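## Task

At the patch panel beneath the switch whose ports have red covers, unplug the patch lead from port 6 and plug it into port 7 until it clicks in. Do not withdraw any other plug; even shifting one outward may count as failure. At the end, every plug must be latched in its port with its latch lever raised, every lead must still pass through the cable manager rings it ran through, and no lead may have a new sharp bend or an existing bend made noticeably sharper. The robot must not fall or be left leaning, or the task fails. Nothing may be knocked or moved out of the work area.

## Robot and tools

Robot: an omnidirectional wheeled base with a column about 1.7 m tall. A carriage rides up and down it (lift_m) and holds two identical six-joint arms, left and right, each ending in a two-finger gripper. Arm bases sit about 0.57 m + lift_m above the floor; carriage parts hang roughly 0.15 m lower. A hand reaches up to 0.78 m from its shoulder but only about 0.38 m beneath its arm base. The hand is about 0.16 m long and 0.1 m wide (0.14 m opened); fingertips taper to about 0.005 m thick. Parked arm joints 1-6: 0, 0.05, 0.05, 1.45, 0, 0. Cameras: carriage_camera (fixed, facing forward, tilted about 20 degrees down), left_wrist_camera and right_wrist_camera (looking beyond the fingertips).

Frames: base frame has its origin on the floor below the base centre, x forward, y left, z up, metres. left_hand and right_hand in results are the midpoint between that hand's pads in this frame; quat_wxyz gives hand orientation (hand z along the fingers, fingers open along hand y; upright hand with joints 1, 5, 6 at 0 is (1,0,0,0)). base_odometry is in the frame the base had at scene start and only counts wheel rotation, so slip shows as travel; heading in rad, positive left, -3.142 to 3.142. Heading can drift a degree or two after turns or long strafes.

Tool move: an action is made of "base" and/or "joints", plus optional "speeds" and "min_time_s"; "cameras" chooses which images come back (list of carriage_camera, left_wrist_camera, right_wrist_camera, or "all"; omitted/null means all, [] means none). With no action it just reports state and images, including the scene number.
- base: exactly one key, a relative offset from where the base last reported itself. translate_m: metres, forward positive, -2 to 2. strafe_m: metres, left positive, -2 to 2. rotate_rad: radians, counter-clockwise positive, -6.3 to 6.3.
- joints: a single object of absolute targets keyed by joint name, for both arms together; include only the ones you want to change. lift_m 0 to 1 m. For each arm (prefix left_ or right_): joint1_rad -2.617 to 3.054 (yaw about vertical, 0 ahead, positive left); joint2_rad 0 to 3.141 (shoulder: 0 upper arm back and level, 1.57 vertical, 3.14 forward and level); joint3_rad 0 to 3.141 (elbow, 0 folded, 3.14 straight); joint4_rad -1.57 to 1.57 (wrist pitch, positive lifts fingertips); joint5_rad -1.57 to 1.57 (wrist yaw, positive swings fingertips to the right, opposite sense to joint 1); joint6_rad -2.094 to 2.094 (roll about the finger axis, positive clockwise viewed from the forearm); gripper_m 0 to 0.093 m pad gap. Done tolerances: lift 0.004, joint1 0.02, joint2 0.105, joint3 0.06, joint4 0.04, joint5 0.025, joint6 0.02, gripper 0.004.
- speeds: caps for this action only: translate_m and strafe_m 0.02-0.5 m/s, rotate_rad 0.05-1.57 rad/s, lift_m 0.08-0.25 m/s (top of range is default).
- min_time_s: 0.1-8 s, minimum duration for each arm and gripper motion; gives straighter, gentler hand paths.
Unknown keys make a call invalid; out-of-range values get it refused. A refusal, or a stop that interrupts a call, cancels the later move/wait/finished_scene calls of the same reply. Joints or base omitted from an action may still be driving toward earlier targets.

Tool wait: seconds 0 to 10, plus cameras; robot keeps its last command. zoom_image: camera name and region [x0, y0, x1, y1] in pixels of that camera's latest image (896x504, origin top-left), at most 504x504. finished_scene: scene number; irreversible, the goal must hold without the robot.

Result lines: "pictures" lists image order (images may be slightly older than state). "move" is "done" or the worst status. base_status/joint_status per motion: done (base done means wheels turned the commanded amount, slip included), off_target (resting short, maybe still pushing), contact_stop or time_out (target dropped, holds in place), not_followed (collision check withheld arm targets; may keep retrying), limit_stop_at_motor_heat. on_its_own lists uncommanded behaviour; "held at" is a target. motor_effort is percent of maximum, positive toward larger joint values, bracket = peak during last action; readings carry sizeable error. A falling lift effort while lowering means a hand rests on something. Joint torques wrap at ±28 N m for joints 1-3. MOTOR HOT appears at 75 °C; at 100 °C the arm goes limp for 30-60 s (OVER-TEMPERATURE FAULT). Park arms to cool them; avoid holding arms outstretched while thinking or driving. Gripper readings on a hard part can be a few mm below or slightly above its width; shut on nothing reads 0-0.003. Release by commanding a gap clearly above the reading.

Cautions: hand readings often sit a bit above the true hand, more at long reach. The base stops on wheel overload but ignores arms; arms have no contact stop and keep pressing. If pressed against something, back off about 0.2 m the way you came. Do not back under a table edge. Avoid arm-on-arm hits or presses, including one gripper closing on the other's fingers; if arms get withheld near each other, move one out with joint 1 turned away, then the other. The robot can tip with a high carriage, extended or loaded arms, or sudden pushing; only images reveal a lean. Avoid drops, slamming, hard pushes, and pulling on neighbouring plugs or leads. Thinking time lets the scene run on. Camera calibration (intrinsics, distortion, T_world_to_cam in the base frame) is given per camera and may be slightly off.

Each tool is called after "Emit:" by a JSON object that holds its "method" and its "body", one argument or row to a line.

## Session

Emit:
{"method": "move", "body": {

}}

Scene clock: 0.00 s.
Joint torques (N m): no reading
base_odometry: x=+0.000 y=+0.000 heading=+0.000
base_status: not commanded
joint_positions: lift_m=+0.300 left_joint1_rad=-0.001 left_joint2_rad=+0.047 left_joint3_rad=+0.059 left_joint4_rad=+1.408 left_joint5_rad=-0.032 left_joint6_rad=+0.011 left_gripper_m=+0.09396 right_joint1_rad=-0.019 right_joint2_rad=+0.040 right_joint3_rad=+0.042 right_joint4_rad=+1.473 right_joint5_rad=-0.011 right_joint6_rad=+0.034 right_gripper_m=+0.09396
joint_status: not commanded
motor_effort: lift_m=+41 drive_wheels=+3
left_hand: x=+0.2666 y=+0.3201 z=+1.3269 quat_wxyz=(+0.997, -0.016, +0.076, +0.006) (m; base frame)
right_hand: x=+0.2540 y=-0.3131 z=+1.3244 quat_wxyz=(+0.999, -0.004, +0.048, +0.008) (m; base frame)
pictures: carriage_camera, left_wrist_camera, right_wrist_camera
camera_calibration:
left_wrist_camera: T_world_to_cam=[[0.0244592, -0.999183, -0.0321593, 0.356096], [0.707493, 0.0400286, -0.705585, 0.739793], [0.706297, -0.00549443, 0.707895, -1.0036], [0, 0, 0, 1]] pos_world=[0.17673, 0.320678, 1.24388]
right_wrist_camera: T_world_to_cam=[[0.0139422, -0.999841, -0.0111106, -0.305032], [0.773179, 0.0178261, -0.633937, 0.657814], [0.634034, 0.000247983, 0.773305, -1.05876], [0, 0, 0, 1]] pos_world=[0.166935, -0.316448, 1.23237]

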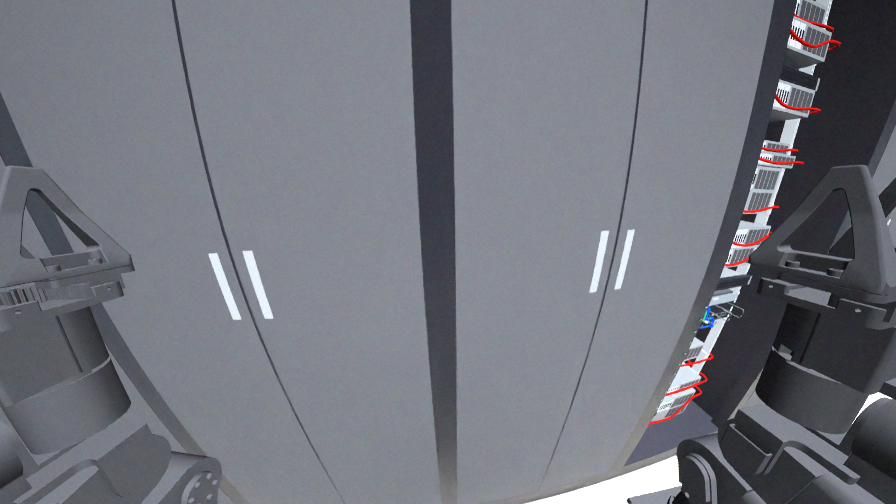

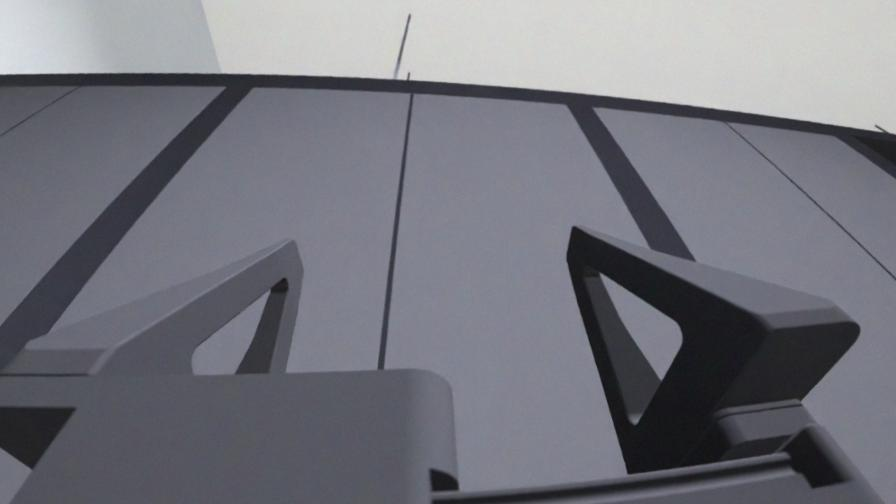

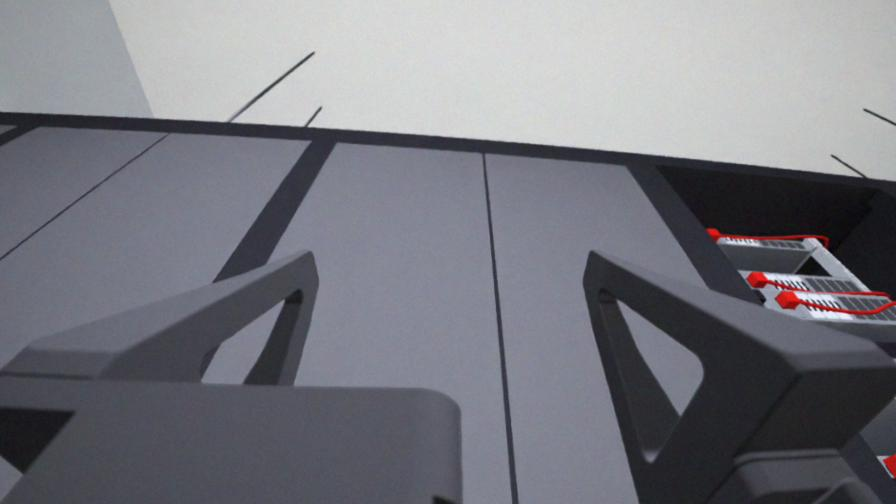

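Emit:
{"method": "zoom_image", "body": {
  "camera": "carriage_camera",
  "region": [640, 250, 780, 350]
}}

Scaled by 3.600 from the camera's 896x504 image, which has a finer 1280x720 frame.

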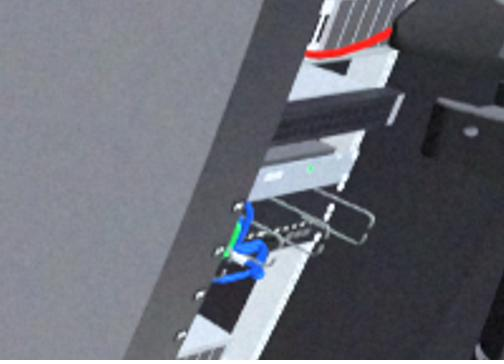

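Emit:
{"method": "move", "body": {
  "base": {"strafe_m": -1.25},
  "joints": {"lift_m": 0.1},
  "cameras": ["carriage_camera"]
}}

Emit:
{"method": "zoom_image", "body": {
  "camera": "carriage_camera",
  "region": [250, 130, 502, 330]
}}

Scene clock: 36.07 s.
Joint torques (N m): left_arm=[0.13 3.71 6.02 -0.03 0.01 -0.15] | right_arm=[-0.17 2.84 5.41 -0.15 0.04 -0.14]
move: done
base_odometry: x=+0.001 y=-1.250 heading=+0.000
base_status: done
joint_positions: lift_m=+0.100 left_joint1_rad=-0.001 left_joint2_rad=+0.047 left_joint3_rad=+0.059 left_joint4_rad=+1.408 left_joint5_rad=-0.032 left_joint6_rad=+0.011 left_gripper_m=+0.09396 right_joint1_rad=-0.019 right_joint2_rad=+0.040 right_joint3_rad=+0.042 right_joint4_rad=+1.474 right_joint5_rad=-0.011 right_joint6_rad=+0.034 right_gripper_m=+0.09396
joint_status: all done
motor_effort: lift_m=+36(37) drive_wheels=+1(13)
left_hand: x=+0.2665 y=+0.3201 z=+1.1274 quat_wxyz=(+0.997, -0.016, +0.075, +0.006) (m; base frame)
right_hand: x=+0.2537 y=-0.3131 z=+1.1248 quat_wxyz=(+0.999, -0.004, +0.048, +0.008) (m; base frame)
pictures: carriage_camera
camera_calibration:
carriage_camera: T_world_to_cam=[[-0.031539, -0.999314, -0.0194245, 0.024293], [-0.335851, 0.0288998, -0.941472, 1.10248], [0.941387, -0.0231694, -0.336532, 0.229388], [0, 0, 0, 1]] pos_world=[0.155091, -0.00227023, 1.11562]

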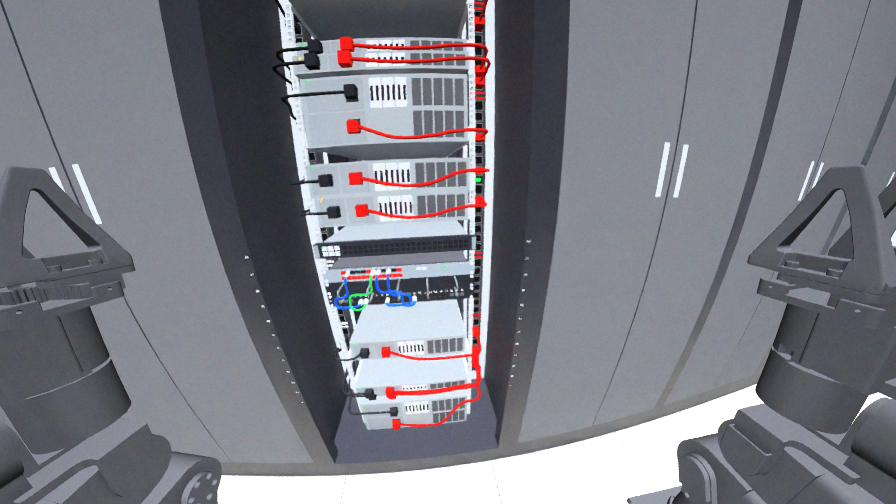

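Scaled by 2.000 from the camera's 896x504 image, which has a finer 1280x720 frame.

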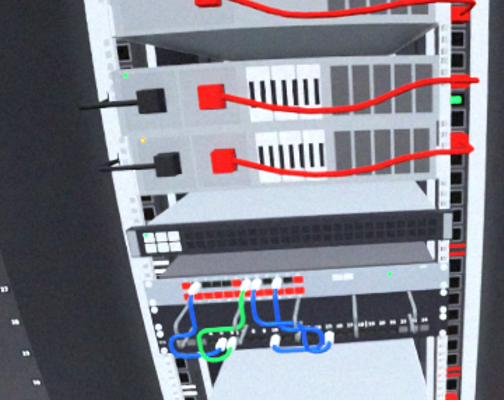

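Emit:
{"method": "zoom_image", "body": {
  "camera": "carriage_camera",
  "region": [325, 255, 485, 320]
}}

Scaled by 3.150 from the camera's 896x504 image, which has a finer 1280x720 frame.

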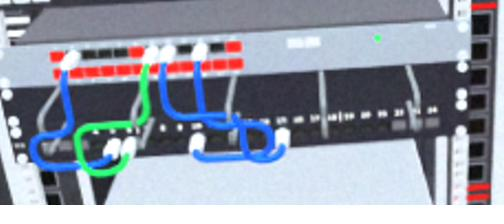

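Emit:
{"method": "zoom_image", "body": {
  "camera": "carriage_camera",
  "region": [315, 265, 385, 315]
}}

Emit:
{"method": "zoom_image", "body": {
  "camera": "carriage_camera",
  "region": [415, 255, 485, 305]
}}

Scaled by 7.200 from the camera's 896x504 image, which has a finer 1280x720 frame.

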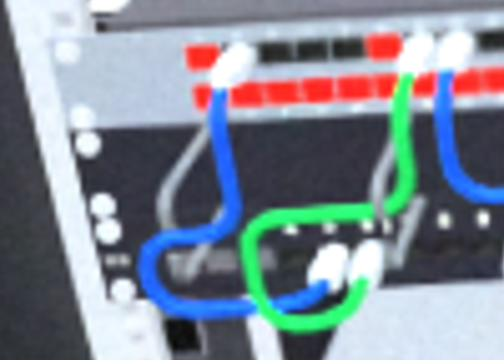

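Scaled by 7.200 from the camera's 896x504 image, which has a finer 1280x720 frame.

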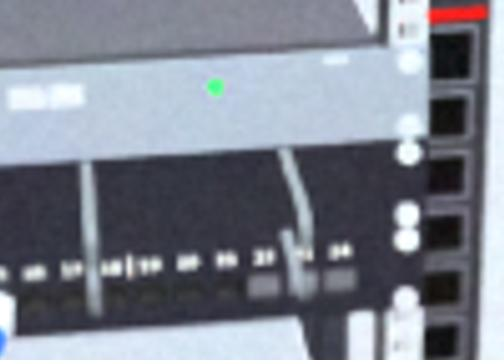

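Emit:
{"method": "zoom_image", "body": {
  "camera": "carriage_camera",
  "region": [0, 150, 200, 350]
}}

Scaled by 2.520 from the camera's 896x504 image, which has a finer 1280x720 frame.

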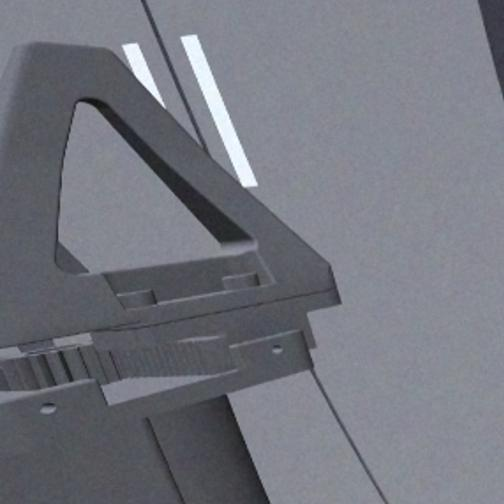

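Emit:
{"method": "move", "body": {
  "base": {"rotate_rad": 0.08},
  "joints": {"lift_m": 0.02},
  "cameras": []
}}

Emit:
{"method": "move", "body": {
  "base": {"strafe_m": -0.14},
  "cameras": ["carriage_camera"]
}}

Emit:
{"method": "zoom_image", "body": {
  "camera": "carriage_camera",
  "region": [320, 195, 500, 295]
}}

Scene clock: 903.23 s.
Joint torques (N m): left_arm=[0.02 3.73 6 -0.04 0 -0.16] | right_arm=[-0.17 3.17 5.33 -0.23 0.05 -0.15]
move: done
base_odometry: x=+0.001 y=-1.250 heading=+0.079
base_status: done
joint_positions: lift_m=+0.020 left_joint1_rad=-0.001 left_joint2_rad=+0.047 left_joint3_rad=+0.059 left_joint4_rad=+1.408 left_joint5_rad=-0.032 left_joint6_rad=+0.011 left_gripper_m=+0.09396 right_joint1_rad=-0.019 right_joint2_rad=+0.040 right_joint3_rad=+0.042 right_joint4_rad=+1.474 right_joint5_rad=-0.011 right_joint6_rad=+0.034 right_gripper_m=+0.09396
joint_status: all done
motor_effort: lift_m=+36(38) drive_wheels=-3(10)
left_hand: x=+0.2666 y=+0.3201 z=+1.0474 quat_wxyz=(+0.997, -0.016, +0.076, +0.006) (m; base frame)
right_hand: x=+0.2537 y=-0.3131 z=+1.0448 quat_wxyz=(+0.999, -0.004, +0.048, +0.008) (m; base frame)
pictures: none
No camera images: "cameras" was empty.

Scene clock: 905.13 s.
Joint torques (N m): left_arm=[0.01 3.81 6.01 -0.03 -0.01 -0.15] | right_arm=[-0.09 2.97 5.29 -0.18 0.01 -0.13]
move: done
base_odometry: x=+0.012 y=-1.390 heading=+0.081
base_status: done
joint_positions: lift_m=+0.020 left_joint1_rad=-0.001 left_joint2_rad=+0.047 left_joint3_rad=+0.059 left_joint4_rad=+1.407 left_joint5_rad=-0.032 left_joint6_rad=+0.011 left_gripper_m=+0.09396 right_joint1_rad=-0.019 right_joint2_rad=+0.040 right_joint3_rad=+0.042 right_joint4_rad=+1.474 right_joint5_rad=-0.011 right_joint6_rad=+0.034 right_gripper_m=+0.09396
joint_status: not commanded
motor_effort: lift_m=+36(36) drive_wheels=-9(19)
left_hand: x=+0.2667 y=+0.3201 z=+1.0473 quat_wxyz=(+0.997, -0.016, +0.076, +0.006) (m; base frame)
right_hand: x=+0.2536 y=-0.3131 z=+1.0448 quat_wxyz=(+0.999, -0.004, +0.048, +0.008) (m; base frame)
pictures: carriage_camera
camera_calibration:
carriage_camera: T_world_to_cam=[[-0.031539, -0.999314, -0.0194245, 0.0227391], [-0.335851, 0.0288998, -0.941472, 1.02716], [0.941387, -0.0231694, -0.336532, 0.202466], [0, 0, 0, 1]] pos_world=[0.155091, -0.00227023, 1.03562]

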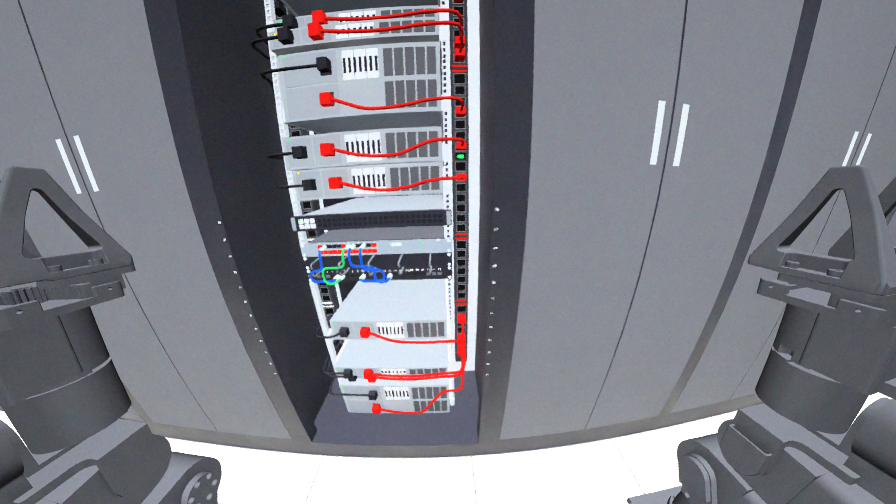

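Scaled by 2.800 from the camera's 896x504 image, which has a finer 1280x720 frame.

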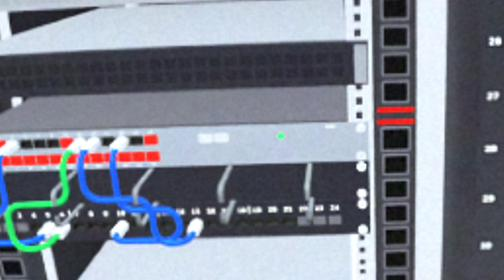

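Emit:
{"method": "zoom_image", "body": {
  "camera": "carriage_camera",
  "region": [300, 235, 400, 295]
}}

Emit:
{"method": "zoom_image", "body": {
  "camera": "carriage_camera",
  "region": [390, 235, 490, 295]
}}

Scaled by 5.040 from the camera's 896x504 image, which has a finer 1280x720 frame.

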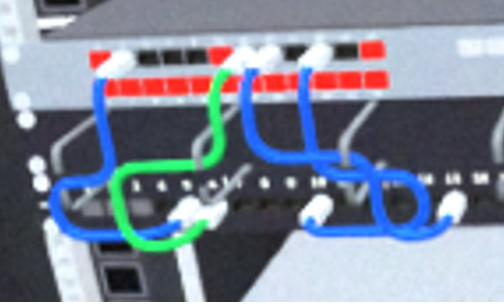

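Scaled by 5.040 from the camera's 896x504 image, which has a finer 1280x720 frame.

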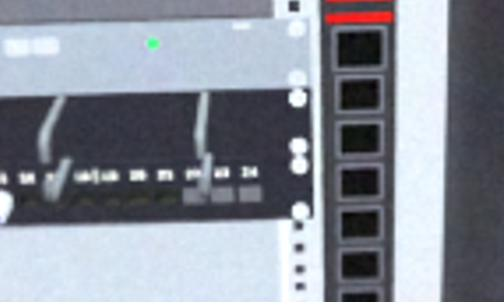

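Emit:
{"method": "move", "body": {
  "base": {"translate_m": -0.1},
  "joints": {"left_joint1_rad": 0.0, "left_joint2_rad": 1.1, "left_joint3_rad": 0.45, "left_joint4_rad": 1.3, "left_joint5_rad": 0.5, "left_joint6_rad": 1.57, "left_gripper_m": 0.0165},
  "min_time_s": 2.0,
  "cameras": []
}}

Emit:
{"method": "move", "body": {
  "base": {"strafe_m": 0.09},
  "joints": {"left_joint1_rad": 0.0, "left_joint2_rad": 2.219, "left_joint3_rad": 0.829, "left_joint4_rad": 1.445, "left_joint5_rad": 0.5, "left_joint6_rad": 1.57, "left_gripper_m": 0.0165},
  "min_time_s": 2.5,
  "cameras": ["left_wrist_camera", "carriage_camera"]
}}

Scene clock: 1028.60 s.
Joint torques (N m): left_arm=[0.23 -1.02 9.31 1.33 -0.09 -0.05] | right_arm=[-0.13 3 5.35 -0.19 0.04 -0.17]
move: done
base_odometry: x=-0.088 y=-1.398 heading=+0.081
base_status: done
joint_positions: lift_m=+0.020 left_joint1_rad=-0.001 left_joint2_rad=+1.093 left_joint3_rad=+0.419 left_joint4_rad=+1.305 left_joint5_rad=+0.490 left_joint6_rad=+1.556 left_gripper_m=+0.01665 right_joint1_rad=-0.019 right_joint2_rad=+0.040 right_joint3_rad=+0.042 right_joint4_rad=+1.472 right_joint5_rad=-0.011 right_joint6_rad=+0.034 right_gripper_m=+0.09396
joint_status: all done
motor_effort: lift_m=+36(36) drive_wheels=+1(10)
left_hand: x=+0.5388 y=+0.2333 z=+0.9906 quat_wxyz=(+0.694, +0.462, +0.161, +0.528) (m; base frame)
right_hand: x=+0.2541 y=-0.3131 z=+1.0447 quat_wxyz=(+0.999, -0.004, +0.049, +0.008) (m; base frame)
pictures: none
No camera images: "cameras" was empty.

Scene clock: 1031.40 s.
Joint torques (N m): left_arm=[0.03 -6.58 6.24 2.05 0.04 -0.1] | right_arm=[-0.14 3 5.45 -0.16 0.06 -0.11]
move: done
base_odometry: x=-0.095 y=-1.309 heading=+0.081
base_status: done
joint_positions: lift_m=+0.020 left_joint1_rad=-0.001 left_joint2_rad=+2.207 left_joint3_rad=+0.807 left_joint4_rad=+1.425 left_joint5_rad=+0.495 left_joint6_rad=+1.558 left_gripper_m=+0.01665 right_joint1_rad=-0.019 right_joint2_rad=+0.040 right_joint3_rad=+0.042 right_joint4_rad=+1.472 right_joint5_rad=-0.011 right_joint6_rad=+0.034 right_gripper_m=+0.09396
joint_status: all done
motor_effort: lift_m=+36(36) drive_wheels=-2(9)
left_hand: x=+0.7319 y=+0.2327 z=+0.7158 quat_wxyz=(+0.614, +0.600, +0.359, +0.366) (m; base frame)
right_hand: x=+0.2541 y=-0.3131 z=+1.0447 quat_wxyz=(+0.999, -0.004, +0.049, +0.008) (m; base frame)
pictures: carriage_camera, left_wrist_camera
camera_calibration:
carriage_camera: T_world_to_cam=[[-0.031539, -0.999314, -0.0194245, 0.0227391], [-0.335851, 0.0288998, -0.941472, 1.02716], [0.941387, -0.0231694, -0.336532, 0.202466], [0, 0, 0, 1]] pos_world=[0.155091, -0.00227023, 1.03562]
left_wrist_camera: T_world_to_cam=[[-0.0252217, 0.0336633, -0.999115, 0.725951], [-0.136139, 0.990006, 0.0367931, -0.152044], [0.990369, 0.136946, -0.0203867, -0.61986], [0, 0, 0, 1]] pos_world=[0.611501, 0.210974, 0.718266]

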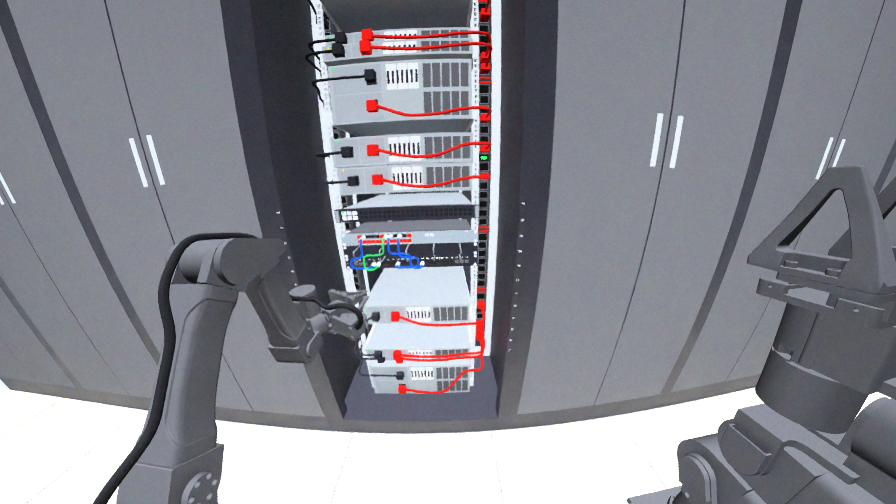

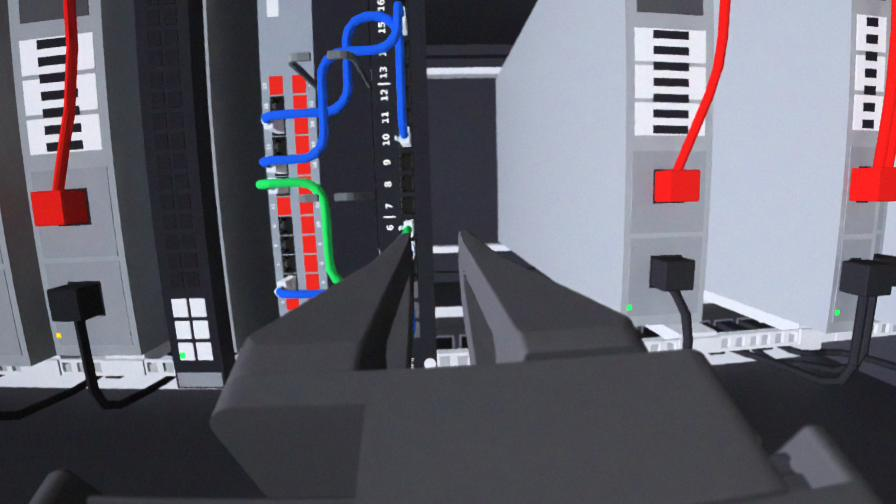

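Emit:
{"method": "zoom_image", "body": {
  "camera": "left_wrist_camera",
  "region": [280, 130, 440, 270]
}}

Scaled by 3.150 from the camera's 896x504 image, which has a finer 1280x720 frame.

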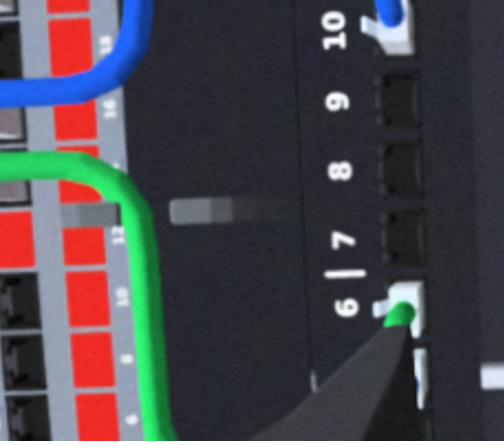

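Emit:
{"method": "zoom_image", "body": {
  "camera": "left_wrist_camera",
  "region": [330, 165, 430, 245]
}}

Scaled by 5.040 from the camera's 896x504 image, which has a finer 1280x720 frame.

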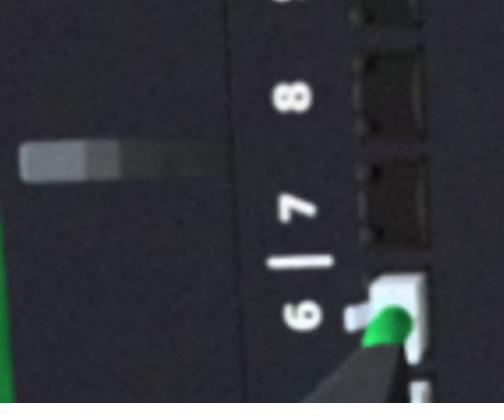

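Emit:
{"method": "zoom_image", "body": {
  "camera": "left_wrist_camera",
  "region": [360, 0, 440, 120]
}}

Scaled by 4.200 from the camera's 896x504 image, which has a finer 1280x720 frame.

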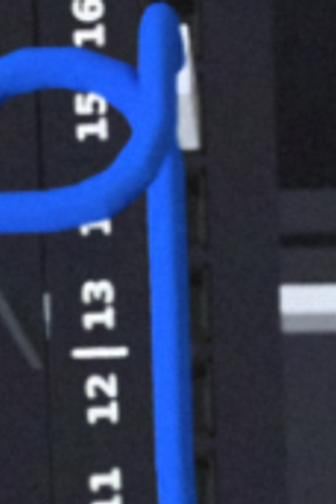

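Emit:
{"method": "move", "body": {
  "base": {"translate_m": 0.05},
  "joints": {"lift_m": 0.044},
  "speeds": {"translate_m": 0.1},
  "cameras": ["left_wrist_camera"]
}}

Emit:
{"method": "zoom_image", "body": {
  "camera": "left_wrist_camera",
  "region": [370, 165, 490, 285]
}}

Scene clock: 1155.53 s.
Joint torques (N m): left_arm=[0.13 -7.13 5.78 1.96 0.05 -0.1] | right_arm=[-0.12 3 5.42 -0.16 0.01 -0.1]
move: done
base_odometry: x=-0.045 y=-1.304 heading=+0.082
base_status: done
joint_positions: lift_m=+0.044 left_joint1_rad=-0.001 left_joint2_rad=+2.215 left_joint3_rad=+0.813 left_joint4_rad=+1.439 left_joint5_rad=+0.495 left_joint6_rad=+1.558 left_gripper_m=+0.01665 right_joint1_rad=-0.019 right_joint2_rad=+0.040 right_joint3_rad=+0.041 right_joint4_rad=+1.473 right_joint5_rad=-0.011 right_joint6_rad=+0.034 right_gripper_m=+0.09396
joint_status: all done
motor_effort: lift_m=+43(53) drive_wheels=-8(13)
left_hand: x=+0.7329 y=+0.2327 z=+0.7403 quat_wxyz=(+0.616, +0.598, +0.355, +0.369) (m; base frame)
right_hand: x=+0.2541 y=-0.3131 z=+1.0681 quat_wxyz=(+0.999, -0.004, +0.049, +0.008) (m; base frame)
pictures: left_wrist_camera
camera_calibration:
left_wrist_camera: T_world_to_cam=[[-0.0135646, 0.0339844, -0.99933, 0.742022], [-0.136661, 0.989981, 0.0355215, -0.151496], [0.990525, 0.137051, -0.00878434, -0.629049], [0, 0, 0, 1]] pos_world=[0.612451, 0.210973, 0.74138]

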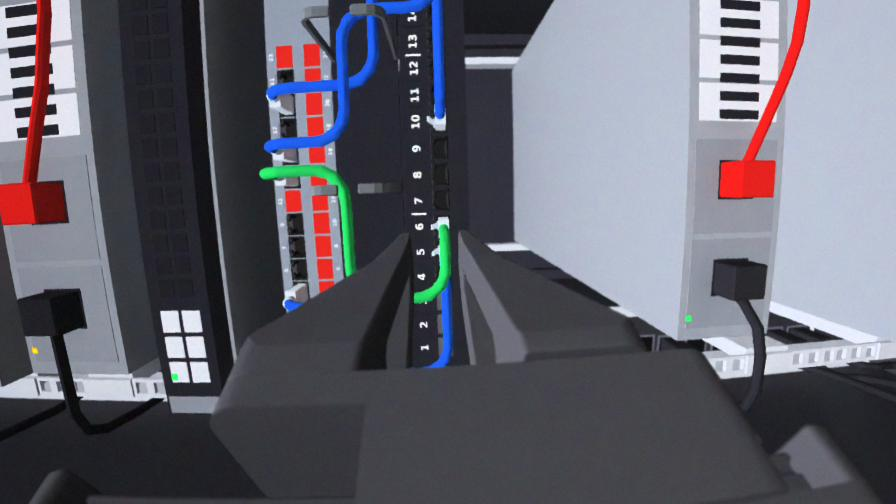

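Scaled by 4.200 from the camera's 896x504 image, which has a finer 1280x720 frame.

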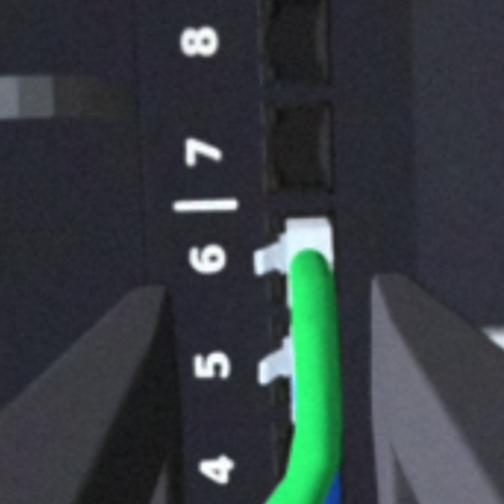

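Emit:
{"method": "move", "body": {
  "base": {"strafe_m": -0.008},
  "speeds": {"strafe_m": 0.05},
  "cameras": []
}}

Emit:
{"method": "move", "body": {
  "base": {"translate_m": 0.055},
  "speeds": {"translate_m": 0.08},
  "cameras": ["left_wrist_camera", "carriage_camera"]
}}

Emit:
{"method": "zoom_image", "body": {
  "camera": "left_wrist_camera",
  "region": [370, 165, 490, 285]
}}

Scene clock: 1287.33 s.
Joint torques (N m): left_arm=[0.05 -7.27 5.75 1.93 0.02 -0.11] | right_arm=[-0.2 2.78 5.41 -0.19 0 -0.17]
move: done
base_odometry: x=-0.045 y=-1.312 heading=+0.083
base_status: done
joint_positions: lift_m=+0.044 left_joint1_rad=+0.000 left_joint2_rad=+2.215 left_joint3_rad=+0.813 left_joint4_rad=+1.439 left_joint5_rad=+0.495 left_joint6_rad=+1.558 left_gripper_m=+0.01665 right_joint1_rad=-0.019 right_joint2_rad=+0.040 right_joint3_rad=+0.041 right_joint4_rad=+1.473 right_joint5_rad=-0.011 right_joint6_rad=+0.034 right_gripper_m=+0.09396
joint_status: not commanded
motor_effort: lift_m=+43(43) drive_wheels=+6(9)
left_hand: x=+0.7330 y=+0.2331 z=+0.7403 quat_wxyz=(+0.616, +0.598, +0.355, +0.369) (m; base frame)
right_hand: x=+0.2541 y=-0.3131 z=+1.0681 quat_wxyz=(+0.999, -0.004, +0.049, +0.008) (m; base frame)
pictures: none
No camera images: "cameras" was empty.

Scene clock: 1288.73 s.
Joint torques (N m): left_arm=[-0.03 -7.27 5.74 1.94 0.04 -0.11] | right_arm=[-0.13 2.78 5.41 -0.15 0.02 -0.17]
move: done
base_odometry: x=+0.010 y=-1.308 heading=+0.082
base_status: done
joint_positions: lift_m=+0.044 left_joint1_rad=+0.000 left_joint2_rad=+2.215 left_joint3_rad=+0.813 left_joint4_rad=+1.439 left_joint5_rad=+0.496 left_joint6_rad=+1.558 left_gripper_m=+0.01665 right_joint1_rad=-0.019 right_joint2_rad=+0.040 right_joint3_rad=+0.041 right_joint4_rad=+1.473 right_joint5_rad=-0.012 right_joint6_rad=+0.034 right_gripper_m=+0.09396
joint_status: not commanded
motor_effort: lift_m=+43(43) drive_wheels=-5(15)
left_hand: x=+0.7329 y=+0.2330 z=+0.7403 quat_wxyz=(+0.616, +0.598, +0.355, +0.369) (m; base frame)
right_hand: x=+0.2540 y=-0.3130 z=+1.0681 quat_wxyz=(+0.999, -0.005, +0.048, +0.008) (m; base frame)
pictures: carriage_camera, left_wrist_camera
camera_calibration:
carriage_camera: T_world_to_cam=[[-0.031539, -0.999314, -0.0194245, 0.0231936], [-0.335851, 0.0288998, -0.941472, 1.04919], [0.941387, -0.0231694, -0.336532, 0.21034], [0, 0, 0, 1]] pos_world=[0.155091, -0.00227023, 1.05902]
left_wrist_camera: T_world_to_cam=[[-0.0135502, 0.0339887, -0.99933, 0.741898], [-0.136255, 0.990037, 0.0355201, -0.152147], [0.990581, 0.136645, -0.00878406, -0.629053], [0, 0, 0, 1]] pos_world=[0.61245, 0.211372, 0.74128]

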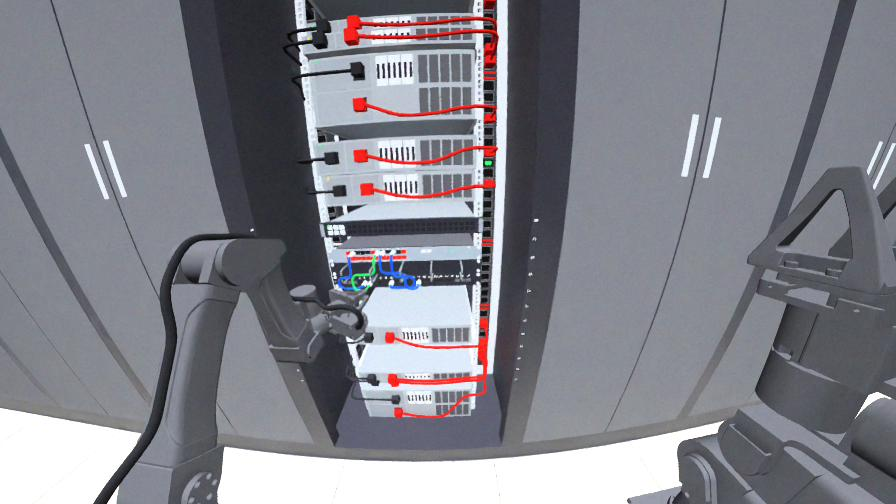

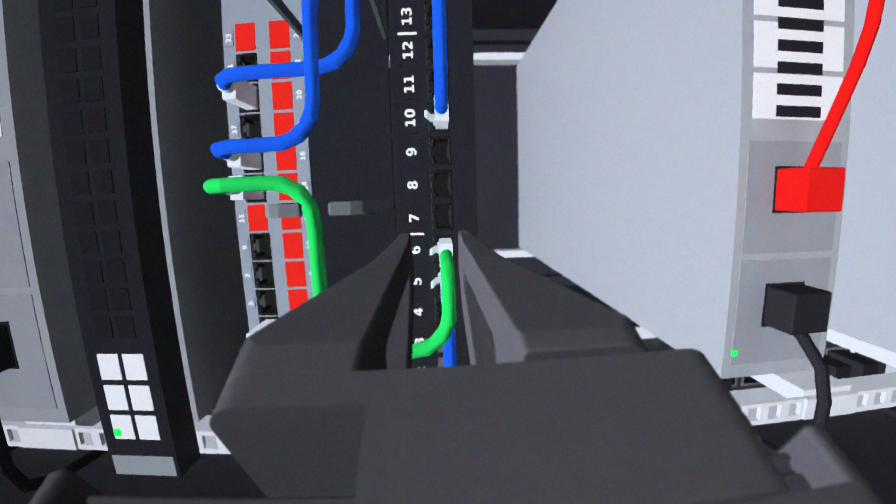

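Scaled by 4.200 from the camera's 896x504 image, which has a finer 1280x720 frame.

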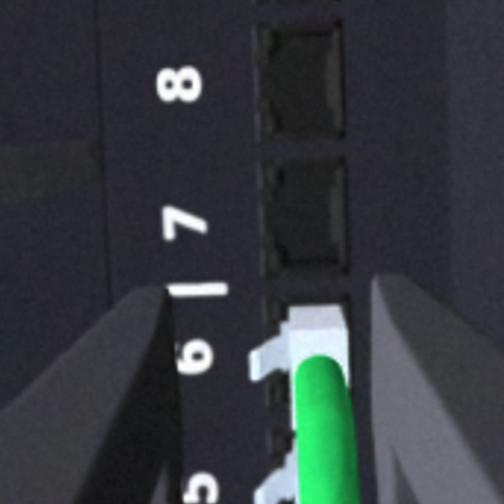

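Emit:
{"method": "move", "body": {
  "base": {"rotate_rad": -0.0035},
  "cameras": []
}}

Emit:
{"method": "move", "body": {
  "base": {"translate_m": 0.042},
  "speeds": {"translate_m": 0.06},
  "cameras": ["left_wrist_camera"]
}}

Emit:
{"method": "zoom_image", "body": {
  "camera": "left_wrist_camera",
  "region": [380, 200, 500, 320]
}}

Scene clock: 1320.93 s.
Joint torques (N m): left_arm=[0.09 -7.21 5.78 1.91 0.05 -0.12] | right_arm=[-0.17 2.95 5.48 -0.2 0 -0.13]
move: done
base_odometry: x=+0.010 y=-1.308 heading=+0.079
base_status: done
joint_positions: lift_m=+0.044 left_joint1_rad=-0.001 left_joint2_rad=+2.215 left_joint3_rad=+0.813 left_joint4_rad=+1.439 left_joint5_rad=+0.496 left_joint6_rad=+1.558 left_gripper_m=+0.01665 right_joint1_rad=-0.019 right_joint2_rad=+0.040 right_joint3_rad=+0.041 right_joint4_rad=+1.473 right_joint5_rad=-0.012 right_joint6_rad=+0.034 right_gripper_m=+0.09396
joint_status: not commanded
motor_effort: lift_m=+43(43) drive_wheels=+0(5)
left_hand: x=+0.7327 y=+0.2320 z=+0.7402 quat_wxyz=(+0.617, +0.599, +0.354, +0.368) (m; base frame)
right_hand: x=+0.2541 y=-0.3130 z=+1.0681 quat_wxyz=(+0.999, -0.005, +0.049, +0.008) (m; base frame)
pictures: none
No camera images: "cameras" was empty.

Scene clock: 1322.17 s.
Joint torques (N m): left_arm=[0.16 -7.24 5.82 1.93 0.01 -0.11] | right_arm=[-0.23 2.99 5.49 -0.14 0.02 -0.14]
move: done
base_odometry: x=+0.052 y=-1.305 heading=+0.077
base_status: done
joint_positions: lift_m=+0.044 left_joint1_rad=-0.001 left_joint2_rad=+2.215 left_joint3_rad=+0.813 left_joint4_rad=+1.439 left_joint5_rad=+0.496 left_joint6_rad=+1.558 left_gripper_m=+0.01665 right_joint1_rad=-0.019 right_joint2_rad=+0.040 right_joint3_rad=+0.041 right_joint4_rad=+1.473 right_joint5_rad=-0.012 right_joint6_rad=+0.034 right_gripper_m=+0.09396
joint_status: not commanded
motor_effort: lift_m=+43(43) drive_wheels=-6(12)
left_hand: x=+0.7327 y=+0.2320 z=+0.7402 quat_wxyz=(+0.617, +0.599, +0.354, +0.368) (m; base frame)
right_hand: x=+0.2541 y=-0.3130 z=+1.0681 quat_wxyz=(+0.999, -0.005, +0.049, +0.008) (m; base frame)
pictures: left_wrist_camera
camera_calibration:
left_wrist_camera: T_world_to_cam=[[-0.0136249, 0.0344017, -0.999315, 0.741869], [-0.13395, 0.990337, 0.035919, -0.153161], [0.990894, 0.134348, -0.00888509, -0.628277], [0, 0, 0, 1]] pos_world=[0.612148, 0.210568, 0.74128]

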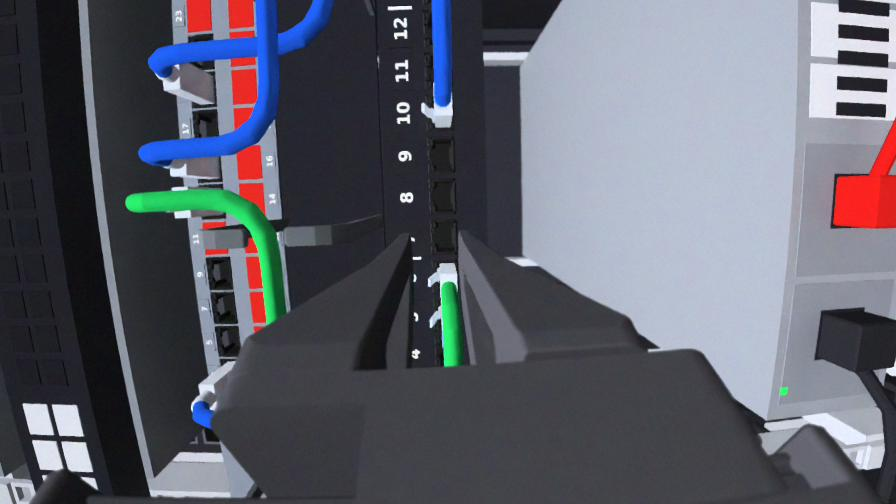

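Scaled by 4.200 from the camera's 896x504 image, which has a finer 1280x720 frame.

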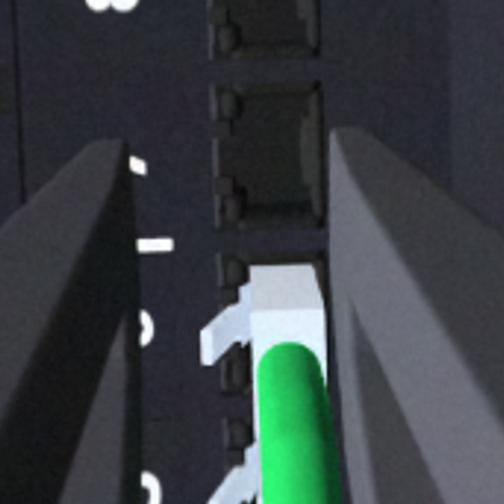

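Emit:
{"method": "move", "body": {
  "base": {"strafe_m": 0.005},
  "speeds": {"strafe_m": 0.05},
  "cameras": []
}}

Emit:
{"method": "move", "body": {
  "base": {"translate_m": 0.008},
  "speeds": {"translate_m": 0.04},
  "cameras": ["left_wrist_camera"]
}}

Emit:
{"method": "zoom_image", "body": {
  "camera": "left_wrist_camera",
  "region": [380, 200, 500, 320]
}}

Scene clock: 1340.60 s.
Joint torques (N m): left_arm=[0.03 -7.2 5.78 1.95 0.01 -0.11] | right_arm=[-0.21 3.06 5.26 -0.18 -0.01 -0.15]
move: done
base_odometry: x=+0.052 y=-1.300 heading=+0.076
base_status: done
joint_positions: lift_m=+0.044 left_joint1_rad=+0.000 left_joint2_rad=+2.215 left_joint3_rad=+0.813 left_joint4_rad=+1.438 left_joint5_rad=+0.497 left_joint6_rad=+1.558 left_gripper_m=+0.01665 right_joint1_rad=-0.019 right_joint2_rad=+0.040 right_joint3_rad=+0.041 right_joint4_rad=+1.473 right_joint5_rad=-0.011 right_joint6_rad=+0.034 right_gripper_m=+0.09396
joint_status: not commanded
motor_effort: lift_m=+43(43) drive_wheels=+8(11)
left_hand: x=+0.7328 y=+0.2326 z=+0.7401 quat_wxyz=(+0.616, +0.599, +0.354, +0.369) (m; base frame)
right_hand: x=+0.2541 y=-0.3131 z=+1.0681 quat_wxyz=(+0.999, -0.004, +0.049, +0.008) (m; base frame)
pictures: none
No camera images: "cameras" was empty.

Scene clock: 1341.23 s.
Joint torques (N m): left_arm=[0.01 -7.23 5.76 1.94 0 -0.11] | right_arm=[-0.1 2.91 5.33 -0.19 0.02 -0.14]
move: done
base_odometry: x=+0.060 y=-1.299 heading=+0.076
base_status: done
joint_positions: lift_m=+0.044 left_joint1_rad=+0.000 left_joint2_rad=+2.215 left_joint3_rad=+0.813 left_joint4_rad=+1.438 left_joint5_rad=+0.497 left_joint6_rad=+1.558 left_gripper_m=+0.01665 right_joint1_rad=-0.019 right_joint2_rad=+0.040 right_joint3_rad=+0.041 right_joint4_rad=+1.474 right_joint5_rad=-0.011 right_joint6_rad=+0.034 right_gripper_m=+0.09396
joint_status: not commanded
motor_effort: lift_m=+43(43) drive_wheels=+0(13)
left_hand: x=+0.7328 y=+0.2326 z=+0.7401 quat_wxyz=(+0.616, +0.599, +0.354, +0.369) (m; base frame)
right_hand: x=+0.2537 y=-0.3131 z=+1.0681 quat_wxyz=(+0.999, -0.004, +0.048, +0.008) (m; base frame)
pictures: left_wrist_camera
camera_calibration:
left_wrist_camera: T_world_to_cam=[[-0.0140623, 0.0344355, -0.999308, 0.742004], [-0.134733, 0.990227, 0.0360186, -0.15331], [0.990782, 0.135146, -0.00928522, -0.628264], [0, 0, 0, 1]] pos_world=[0.612251, 0.211168, 0.741179]

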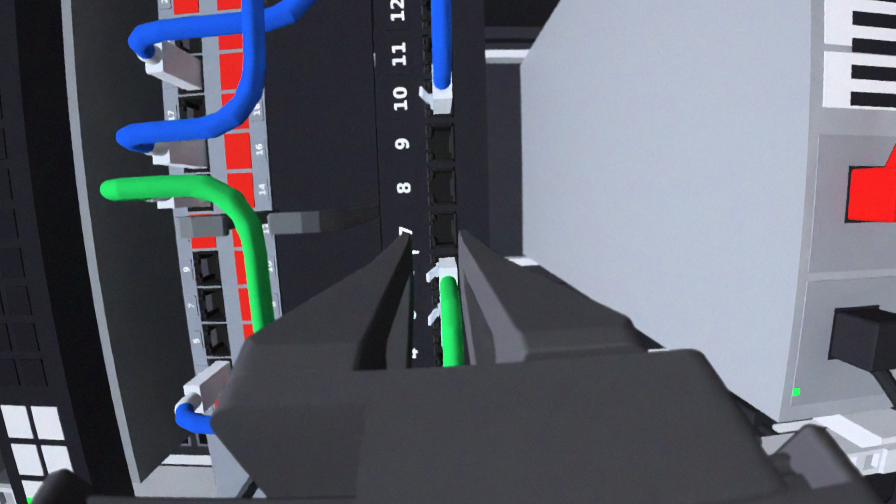

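Scaled by 4.200 from the camera's 896x504 image, which has a finer 1280x720 frame.

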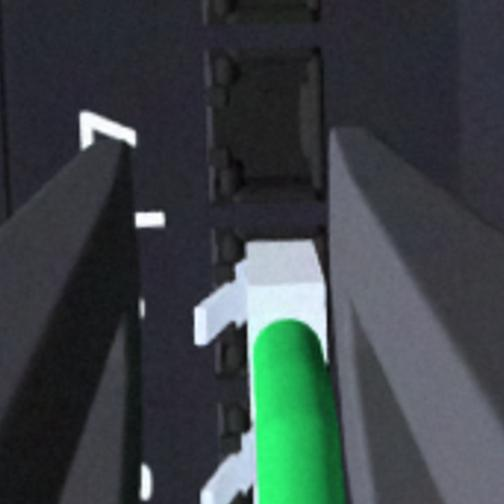

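Emit:
{"method": "move", "body": {
  "base": {"rotate_rad": 0.002},
  "joints": {"lift_m": 0.042},
  "cameras": []
}}

Emit:
{"method": "move", "body": {
  "base": {"translate_m": 0.005},
  "speeds": {"translate_m": 0.03},
  "cameras": ["left_wrist_camera"]
}}

Emit:
{"method": "zoom_image", "body": {
  "camera": "left_wrist_camera",
  "region": [390, 210, 490, 310]
}}

Scene clock: 1421.07 s.
Joint torques (N m): left_arm=[0.03 -7.27 5.79 1.97 0.02 -0.1] | right_arm=[-0.23 2.97 5.34 -0.25 0.03 -0.11]
move: done
base_odometry: x=+0.060 y=-1.299 heading=+0.078
base_status: done
joint_positions: lift_m=+0.042 left_joint1_rad=+0.000 left_joint2_rad=+2.216 left_joint3_rad=+0.813 left_joint4_rad=+1.437 left_joint5_rad=+0.497 left_joint6_rad=+1.558 left_gripper_m=+0.01665 right_joint1_rad=-0.019 right_joint2_rad=+0.040 right_joint3_rad=+0.041 right_joint4_rad=+1.474 right_joint5_rad=-0.011 right_joint6_rad=+0.034 right_gripper_m=+0.09396
joint_status: all done
motor_effort: lift_m=+35(36) drive_wheels=+6(7)
left_hand: x=+0.7328 y=+0.2328 z=+0.7383 quat_wxyz=(+0.616, +0.599, +0.355, +0.368) (m; base frame)
right_hand: x=+0.2538 y=-0.3131 z=+1.0668 quat_wxyz=(+0.999, -0.004, +0.048, +0.008) (m; base frame)
pictures: none
No camera images: "cameras" was empty.

Scene clock: 1421.63 s.
Joint torques (N m): left_arm=[-0.03 -7.27 5.78 1.96 0.02 -0.11] | right_arm=[-0.18 2.93 5.31 -0.21 0.02 -0.12]
move: done
base_odometry: x=+0.065 y=-1.299 heading=+0.078
base_status: done
joint_positions: lift_m=+0.042 left_joint1_rad=+0.000 left_joint2_rad=+2.216 left_joint3_rad=+0.813 left_joint4_rad=+1.437 left_joint5_rad=+0.497 left_joint6_rad=+1.558 left_gripper_m=+0.01665 right_joint1_rad=-0.019 right_joint2_rad=+0.040 right_joint3_rad=+0.041 right_joint4_rad=+1.474 right_joint5_rad=-0.011 right_joint6_rad=+0.034 right_gripper_m=+0.09396
joint_status: not commanded
motor_effort: lift_m=+35(35) drive_wheels=-1(12)
left_hand: x=+0.7328 y=+0.2328 z=+0.7383 quat_wxyz=(+0.616, +0.599, +0.355, +0.368) (m; base frame)
right_hand: x=+0.2537 y=-0.3131 z=+1.0668 quat_wxyz=(+0.999, -0.004, +0.048, +0.008) (m; base frame)
pictures: left_wrist_camera
camera_calibration:
left_wrist_camera: T_world_to_cam=[[-0.0155892, 0.0344236, -0.999286, 0.741422], [-0.135083, 0.990172, 0.036217, -0.153262], [0.990712, 0.135551, -0.0107859, -0.62733], [0, 0, 0, 1]] pos_world=[0.612358, 0.211269, 0.739677]

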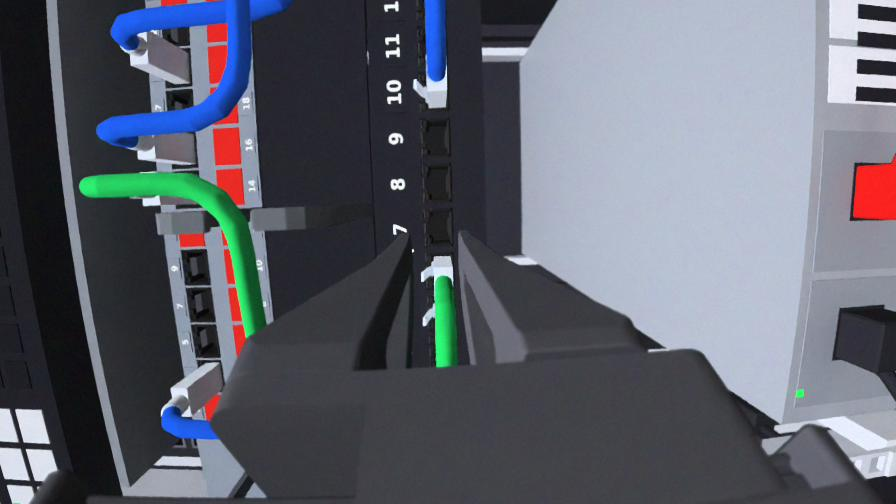

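Scaled by 5.040 from the camera's 896x504 image, which has a finer 1280x720 frame.

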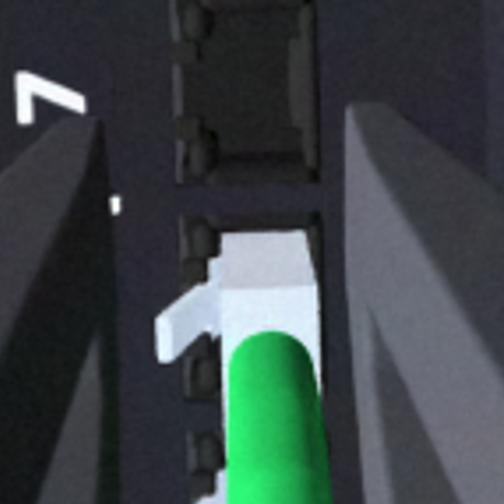

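Emit:
{"method": "move", "body": {
  "base": {"translate_m": 0.007},
  "speeds": {"translate_m": 0.03},
  "cameras": ["left_wrist_camera"]
}}

Emit:
{"method": "zoom_image", "body": {
  "camera": "left_wrist_camera",
  "region": [390, 220, 490, 320]
}}

Scene clock: 1441.13 s.
Joint torques (N m): left_arm=[0.03 -7.25 5.76 1.95 0 -0.1] | right_arm=[-0.18 2.89 5.41 -0.23 -0.01 -0.15]
move: done
base_odometry: x=+0.071 y=-1.298 heading=+0.078
base_status: done
joint_positions: lift_m=+0.042 left_joint1_rad=+0.000 left_joint2_rad=+2.216 left_joint3_rad=+0.813 left_joint4_rad=+1.437 left_joint5_rad=+0.498 left_joint6_rad=+1.558 left_gripper_m=+0.01665 right_joint1_rad=-0.019 right_joint2_rad=+0.040 right_joint3_rad=+0.041 right_joint4_rad=+1.474 right_joint5_rad=-0.011 right_joint6_rad=+0.034 right_gripper_m=+0.09396
joint_status: not commanded
motor_effort: lift_m=+35(35) drive_wheels=-3(9)
left_hand: x=+0.7328 y=+0.2328 z=+0.7383 quat_wxyz=(+0.616, +0.599, +0.355, +0.368) (m; base frame)
right_hand: x=+0.2537 y=-0.3131 z=+1.0668 quat_wxyz=(+0.999, -0.004, +0.048, +0.008) (m; base frame)
pictures: left_wrist_camera
camera_calibration:
left_wrist_camera: T_world_to_cam=[[-0.0155743, 0.0344274, -0.999286, 0.741411], [-0.134677, 0.990228, 0.0362144, -0.153534], [0.990767, 0.135145, -0.0107855, -0.627179], [0, 0, 0, 1]] pos_world=[0.612258, 0.211268, 0.739677]

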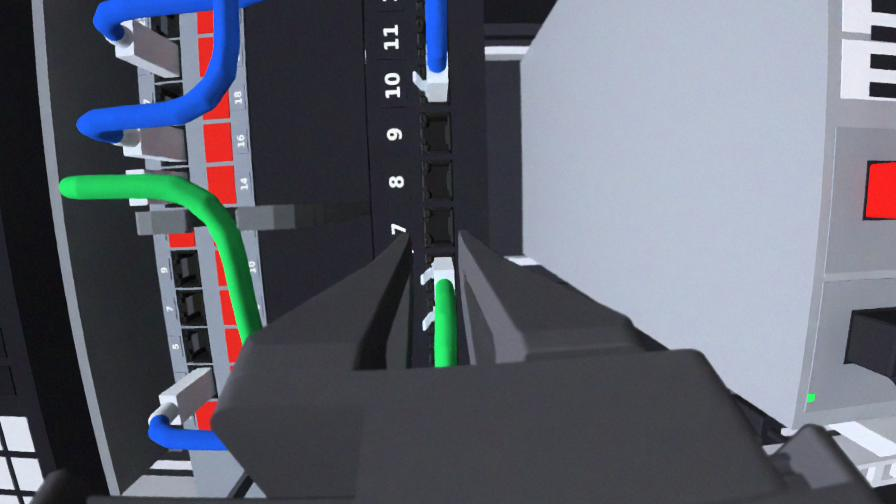

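Scaled by 5.040 from the camera's 896x504 image, which has a finer 1280x720 frame.

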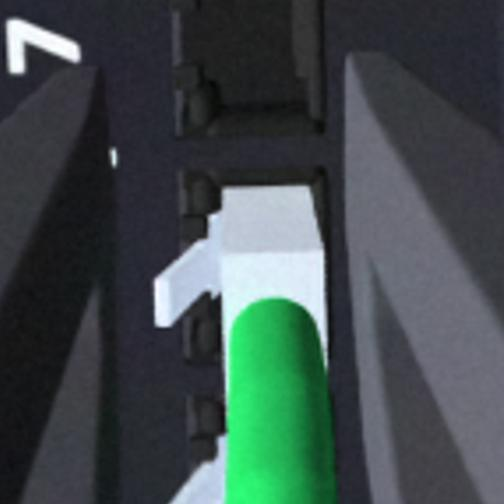

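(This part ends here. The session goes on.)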